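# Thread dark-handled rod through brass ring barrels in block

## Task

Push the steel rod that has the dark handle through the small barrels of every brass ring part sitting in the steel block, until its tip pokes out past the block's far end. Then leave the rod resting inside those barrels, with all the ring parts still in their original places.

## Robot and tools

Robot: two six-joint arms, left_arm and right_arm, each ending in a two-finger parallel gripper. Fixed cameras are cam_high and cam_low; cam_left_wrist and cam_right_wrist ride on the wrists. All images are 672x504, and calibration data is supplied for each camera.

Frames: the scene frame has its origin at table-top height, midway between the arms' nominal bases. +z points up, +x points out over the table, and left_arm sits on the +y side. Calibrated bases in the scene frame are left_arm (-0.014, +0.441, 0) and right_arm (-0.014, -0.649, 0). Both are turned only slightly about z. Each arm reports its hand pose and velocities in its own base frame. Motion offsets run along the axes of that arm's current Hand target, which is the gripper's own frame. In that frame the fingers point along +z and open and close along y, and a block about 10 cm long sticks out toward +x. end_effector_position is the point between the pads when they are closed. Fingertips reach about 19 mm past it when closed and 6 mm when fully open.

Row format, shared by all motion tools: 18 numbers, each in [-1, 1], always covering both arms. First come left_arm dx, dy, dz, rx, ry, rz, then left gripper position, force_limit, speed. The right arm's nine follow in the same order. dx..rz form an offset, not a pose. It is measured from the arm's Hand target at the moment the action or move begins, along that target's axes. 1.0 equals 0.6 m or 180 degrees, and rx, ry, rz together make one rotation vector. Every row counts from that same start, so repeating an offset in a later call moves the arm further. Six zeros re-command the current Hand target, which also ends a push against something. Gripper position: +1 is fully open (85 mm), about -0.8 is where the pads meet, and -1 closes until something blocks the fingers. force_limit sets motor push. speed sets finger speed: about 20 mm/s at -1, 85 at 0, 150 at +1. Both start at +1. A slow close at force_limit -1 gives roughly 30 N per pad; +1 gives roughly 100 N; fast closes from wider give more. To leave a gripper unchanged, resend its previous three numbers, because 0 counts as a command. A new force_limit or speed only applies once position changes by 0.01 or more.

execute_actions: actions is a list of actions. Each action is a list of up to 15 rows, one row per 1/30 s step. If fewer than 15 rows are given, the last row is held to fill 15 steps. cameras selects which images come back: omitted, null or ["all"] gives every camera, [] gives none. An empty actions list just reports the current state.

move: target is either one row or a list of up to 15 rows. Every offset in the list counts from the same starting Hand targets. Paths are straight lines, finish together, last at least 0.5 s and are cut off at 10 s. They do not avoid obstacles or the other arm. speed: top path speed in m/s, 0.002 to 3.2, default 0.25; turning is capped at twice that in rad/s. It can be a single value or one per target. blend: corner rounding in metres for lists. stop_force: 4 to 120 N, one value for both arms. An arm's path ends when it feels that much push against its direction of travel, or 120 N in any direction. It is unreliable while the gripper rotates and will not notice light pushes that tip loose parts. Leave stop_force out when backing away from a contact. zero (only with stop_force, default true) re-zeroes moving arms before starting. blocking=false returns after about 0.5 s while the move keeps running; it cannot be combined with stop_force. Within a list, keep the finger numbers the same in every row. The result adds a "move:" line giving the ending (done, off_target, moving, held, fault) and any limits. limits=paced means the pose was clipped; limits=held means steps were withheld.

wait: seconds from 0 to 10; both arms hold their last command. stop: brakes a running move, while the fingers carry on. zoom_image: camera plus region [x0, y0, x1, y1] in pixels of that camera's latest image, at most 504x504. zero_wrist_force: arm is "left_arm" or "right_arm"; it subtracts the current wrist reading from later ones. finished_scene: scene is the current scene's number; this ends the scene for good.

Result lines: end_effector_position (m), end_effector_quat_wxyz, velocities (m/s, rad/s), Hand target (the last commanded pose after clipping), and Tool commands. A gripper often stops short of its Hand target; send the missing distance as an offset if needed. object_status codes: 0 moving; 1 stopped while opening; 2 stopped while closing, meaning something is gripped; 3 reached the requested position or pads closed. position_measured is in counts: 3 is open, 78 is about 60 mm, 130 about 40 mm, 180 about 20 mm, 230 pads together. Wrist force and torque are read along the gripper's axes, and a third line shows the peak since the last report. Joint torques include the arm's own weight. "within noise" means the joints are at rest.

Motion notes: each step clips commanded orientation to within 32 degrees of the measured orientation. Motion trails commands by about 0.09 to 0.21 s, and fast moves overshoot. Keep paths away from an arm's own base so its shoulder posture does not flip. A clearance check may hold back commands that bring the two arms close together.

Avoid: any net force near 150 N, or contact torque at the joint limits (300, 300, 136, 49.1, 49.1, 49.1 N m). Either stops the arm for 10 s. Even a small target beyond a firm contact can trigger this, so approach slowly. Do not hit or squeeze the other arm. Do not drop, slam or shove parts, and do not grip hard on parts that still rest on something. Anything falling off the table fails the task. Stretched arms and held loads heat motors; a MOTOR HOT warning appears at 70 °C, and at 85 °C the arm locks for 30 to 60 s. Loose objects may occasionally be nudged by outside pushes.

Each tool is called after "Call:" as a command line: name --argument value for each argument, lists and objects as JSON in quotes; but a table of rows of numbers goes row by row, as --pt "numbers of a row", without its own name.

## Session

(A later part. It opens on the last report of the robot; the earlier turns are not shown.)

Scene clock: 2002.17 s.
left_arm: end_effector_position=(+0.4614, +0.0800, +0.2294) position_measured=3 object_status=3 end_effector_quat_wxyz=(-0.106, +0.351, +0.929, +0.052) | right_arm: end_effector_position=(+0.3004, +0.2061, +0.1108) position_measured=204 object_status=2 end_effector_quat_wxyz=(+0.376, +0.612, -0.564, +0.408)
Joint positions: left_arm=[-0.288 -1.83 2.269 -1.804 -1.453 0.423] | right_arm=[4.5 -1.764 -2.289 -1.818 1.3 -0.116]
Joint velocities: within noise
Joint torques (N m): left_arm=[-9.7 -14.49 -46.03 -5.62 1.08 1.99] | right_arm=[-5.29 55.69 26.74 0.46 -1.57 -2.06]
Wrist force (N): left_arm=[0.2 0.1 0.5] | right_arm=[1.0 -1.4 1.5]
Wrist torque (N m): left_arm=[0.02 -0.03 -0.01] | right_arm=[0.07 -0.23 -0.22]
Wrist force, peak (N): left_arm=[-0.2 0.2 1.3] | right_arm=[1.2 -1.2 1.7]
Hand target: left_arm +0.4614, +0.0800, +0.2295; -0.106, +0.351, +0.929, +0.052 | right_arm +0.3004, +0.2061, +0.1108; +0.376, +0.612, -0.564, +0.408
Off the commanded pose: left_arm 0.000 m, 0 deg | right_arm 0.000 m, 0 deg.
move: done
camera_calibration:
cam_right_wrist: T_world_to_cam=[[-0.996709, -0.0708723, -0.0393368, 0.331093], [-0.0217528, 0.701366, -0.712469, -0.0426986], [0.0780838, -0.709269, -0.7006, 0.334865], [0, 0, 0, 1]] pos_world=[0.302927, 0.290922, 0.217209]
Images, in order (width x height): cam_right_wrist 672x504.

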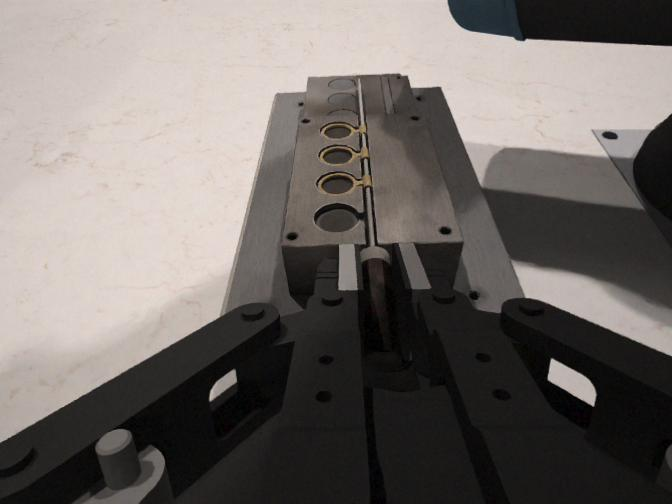

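Call:
move --target '[0,0,0,0,0,0,1,1,1,0,0,0,0,0,0,-0.48,-1,-1]' --speed 0.02 --cameras '["cam_right_wrist"]'

Call:
zoom_image --camera "cam_right_wrist" --region '[310, 60, 430, 280]'

Scene clock: 2010.27 s.
left_arm: end_effector_position=(+0.4614, +0.0800, +0.2294) position_measured=3 object_status=3 end_effector_quat_wxyz=(-0.106, +0.351, +0.929, +0.052) | right_arm: end_effector_position=(+0.3004, +0.2061, +0.1108) position_measured=190 object_status=0 end_effector_quat_wxyz=(+0.376, +0.612, -0.564, +0.408)
Joint positions: left_arm=[-0.288 -1.83 2.269 -1.804 -1.453 0.423] | right_arm=[4.5 -1.764 -2.289 -1.818 1.3 -0.116]
Joint velocities: within noise
Joint torques (N m): left_arm=[-8.2 -14.65 -46.24 -5.32 1.04 1.85] | right_arm=[-3.46 53.99 31.36 -2.1 -1.03 -1.95]
Wrist force (N): left_arm=[0.2 0.2 0.9] | right_arm=[1.6 -0.1 1.8]
Wrist torque (N m): left_arm=[0.04 -0.03 -0.01] | right_arm=[0.00 -0.20 -0.20]
Wrist force, peak (N): left_arm=[0.0 -0.1 1.4] | right_arm=[1.8 0.0 2.0]
Hand target: left_arm +0.4614, +0.0800, +0.2295; -0.106, +0.351, +0.929, +0.052 | right_arm +0.3004, +0.2061, +0.1108; +0.376, +0.612, -0.564, +0.408
Off the commanded pose: left_arm 0.000 m, 0 deg | right_arm 0.000 m, 0 deg.
move: done
camera_calibration:
cam_right_wrist: T_world_to_cam=[[-0.996709, -0.0708723, -0.0393368, 0.331093], [-0.0217528, 0.701366, -0.712469, -0.0426986], [0.0780838, -0.709269, -0.7006, 0.334865], [0, 0, 0, 1]] pos_world=[0.302927, 0.290922, 0.217209]
Images, in order (width x height): cam_right_wrist 672x504.

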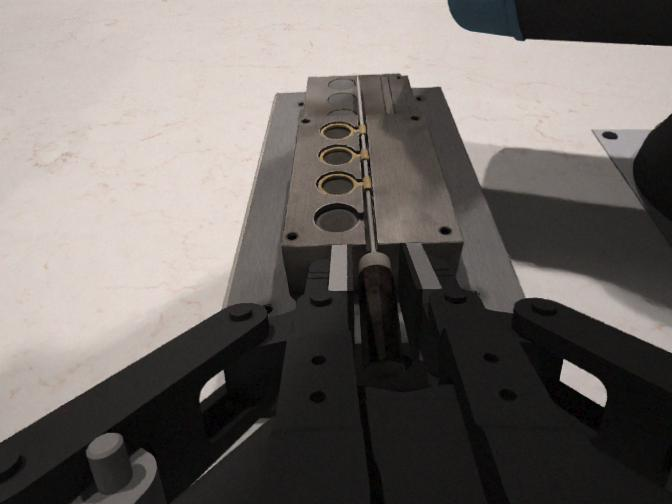

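Scaled by 2.291.

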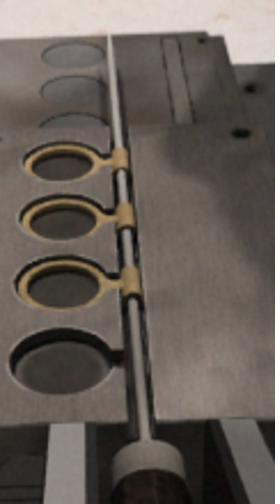

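Call:
zoom_image --camera "cam_right_wrist" --region '[310, 70, 385, 160]'

Call:
zoom_image --camera "cam_right_wrist" --region '[310, 155, 410, 275]'

Scaled by 5.600.

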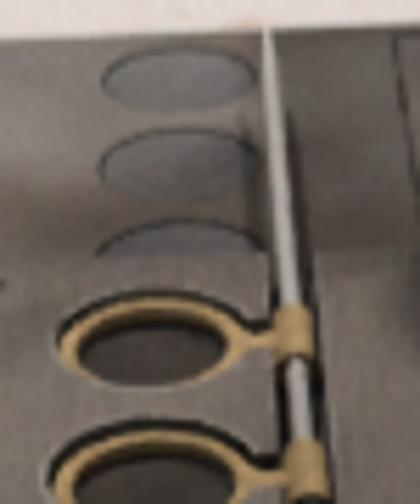

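Scaled by 4.200.

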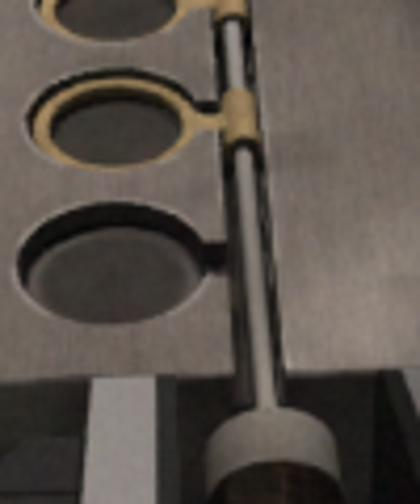

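Call:
move --target '[0,0,0,0,0,0,1,1,1,0,0,0,0,0,0,-0.15,-1,-1]' --speed 0.02 --cameras '["cam_right_wrist"]'

Call:
move --target '[0,0,0,0,0,0,1,1,1,0,0,-0.11667,0,0,0,-0.15,-1,-1]' --speed 0.06 --cameras '["cam_right_wrist"]'

Call:
zoom_image --camera "cam_right_wrist" --region '[280, 60, 430, 285]'

Scene clock: 2036.30 s.
left_arm: end_effector_position=(+0.4614, +0.0800, +0.2294) position_measured=3 object_status=3 end_effector_quat_wxyz=(-0.106, +0.351, +0.929, +0.052) | right_arm: end_effector_position=(+0.3004, +0.2061, +0.1108) position_measured=148 object_status=0 end_effector_quat_wxyz=(+0.376, +0.612, -0.564, +0.408)
Joint positions: left_arm=[-0.288 -1.83 2.269 -1.804 -1.453 0.423] | right_arm=[4.5 -1.764 -2.289 -1.818 1.3 -0.116]
Joint velocities: within noise
Joint torques (N m): left_arm=[-9.56 -14.63 -46.09 -5.45 0.96 2.15] | right_arm=[-1.84 52.55 33.7 -3.08 -0.74 -1.77]
Wrist force (N): left_arm=[0.5 0.6 0.5] | right_arm=[1.8 0.0 1.7]
Wrist torque (N m): left_arm=[0.10 -0.08 -0.01] | right_arm=[0.02 -0.23 -0.20]
Wrist force, peak (N): left_arm=[-0.4 0.2 1.2] | right_arm=[1.8 -0.2 2.0]
Hand target: left_arm +0.4614, +0.0800, +0.2295; -0.106, +0.351, +0.929, +0.052 | right_arm +0.3004, +0.2061, +0.1108; +0.376, +0.612, -0.564, +0.408
Off the commanded pose: left_arm 0.000 m, 0 deg | right_arm 0.000 m, 0 deg.
move: done
camera_calibration:
cam_right_wrist: T_world_to_cam=[[-0.996709, -0.0708723, -0.0393368, 0.331093], [-0.0217528, 0.701366, -0.712469, -0.0426986], [0.0780838, -0.709269, -0.7006, 0.334865], [0, 0, 0, 1]] pos_world=[0.302927, 0.290922, 0.217209]
Images, in order (width x height): cam_right_wrist 672x504.

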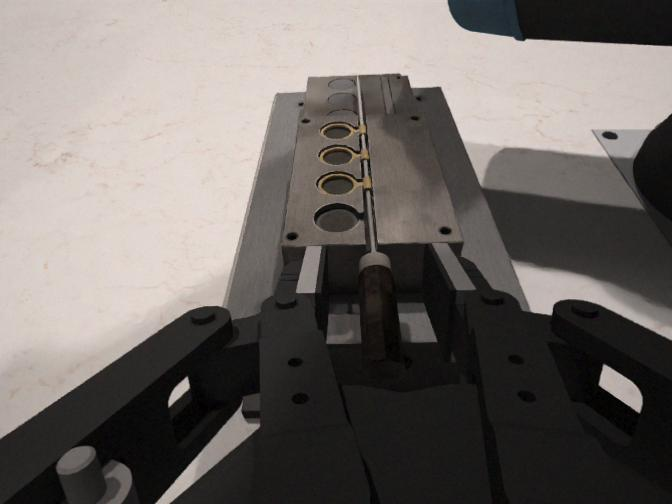

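Scene clock: 2037.87 s.
left_arm: end_effector_position=(+0.4614, +0.0800, +0.2294) position_measured=3 object_status=3 end_effector_quat_wxyz=(-0.106, +0.351, +0.929, +0.052) | right_arm: end_effector_position=(+0.2951, +0.2704, +0.1377) position_measured=148 object_status=3 end_effector_quat_wxyz=(+0.376, +0.612, -0.564, +0.408)
Joint positions: left_arm=[-0.288 -1.83 2.269 -1.804 -1.453 0.423] | right_arm=[4.532 -1.797 -2.172 -1.907 1.33 -0.102]
Joint velocities: within noise
Joint torques (N m): left_arm=[-8.96 -14.55 -46.67 -5.52 1.12 1.95] | right_arm=[10.13 26.22 37.73 -4.93 3.36 2.34]
Wrist force (N): left_arm=[0.1 0.1 0.5] | right_arm=[1.9 0.3 1.9]
Wrist torque (N m): left_arm=[0.02 -0.01 -0.01] | right_arm=[0.09 -0.25 -0.16]
Wrist force, peak (N): left_arm=[0.7 0.2 1.1] | right_arm=[1.7 -0.1 2.7]
Hand target: left_arm +0.4614, +0.0800, +0.2295; -0.106, +0.351, +0.929, +0.052 | right_arm +0.2951, +0.2704, +0.1378; +0.376, +0.612, -0.564, +0.408
Off the commanded pose: left_arm 0.000 m, 0 deg | right_arm 0.000 m, 0 deg.
move: done
camera_calibration:
cam_right_wrist: T_world_to_cam=[[-0.996709, -0.0708723, -0.0393368, 0.331426], [-0.0217528, 0.701366, -0.712469, -0.0687463], [0.0780838, -0.709269, -0.7006, 0.399731], [0, 0, 0, 1]] pos_world=[0.297627, 0.355222, 0.244109]
Images, in order (width x height): cam_right_wrist 672x504.

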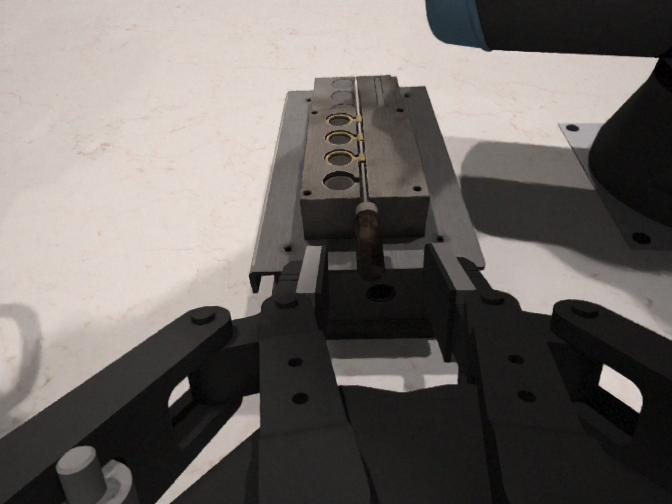

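Scaled by 2.240.

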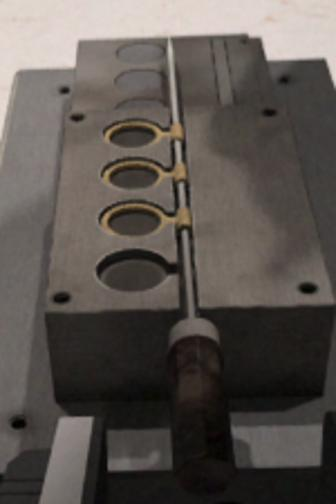

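Call:
zoom_image --camera "cam_right_wrist" --region '[310, 70, 400, 190]'

Scaled by 4.200.

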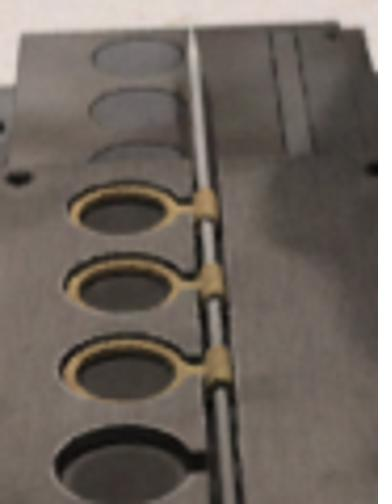

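Call:
finished_scene --scene 1

The scene is finished: the task was done.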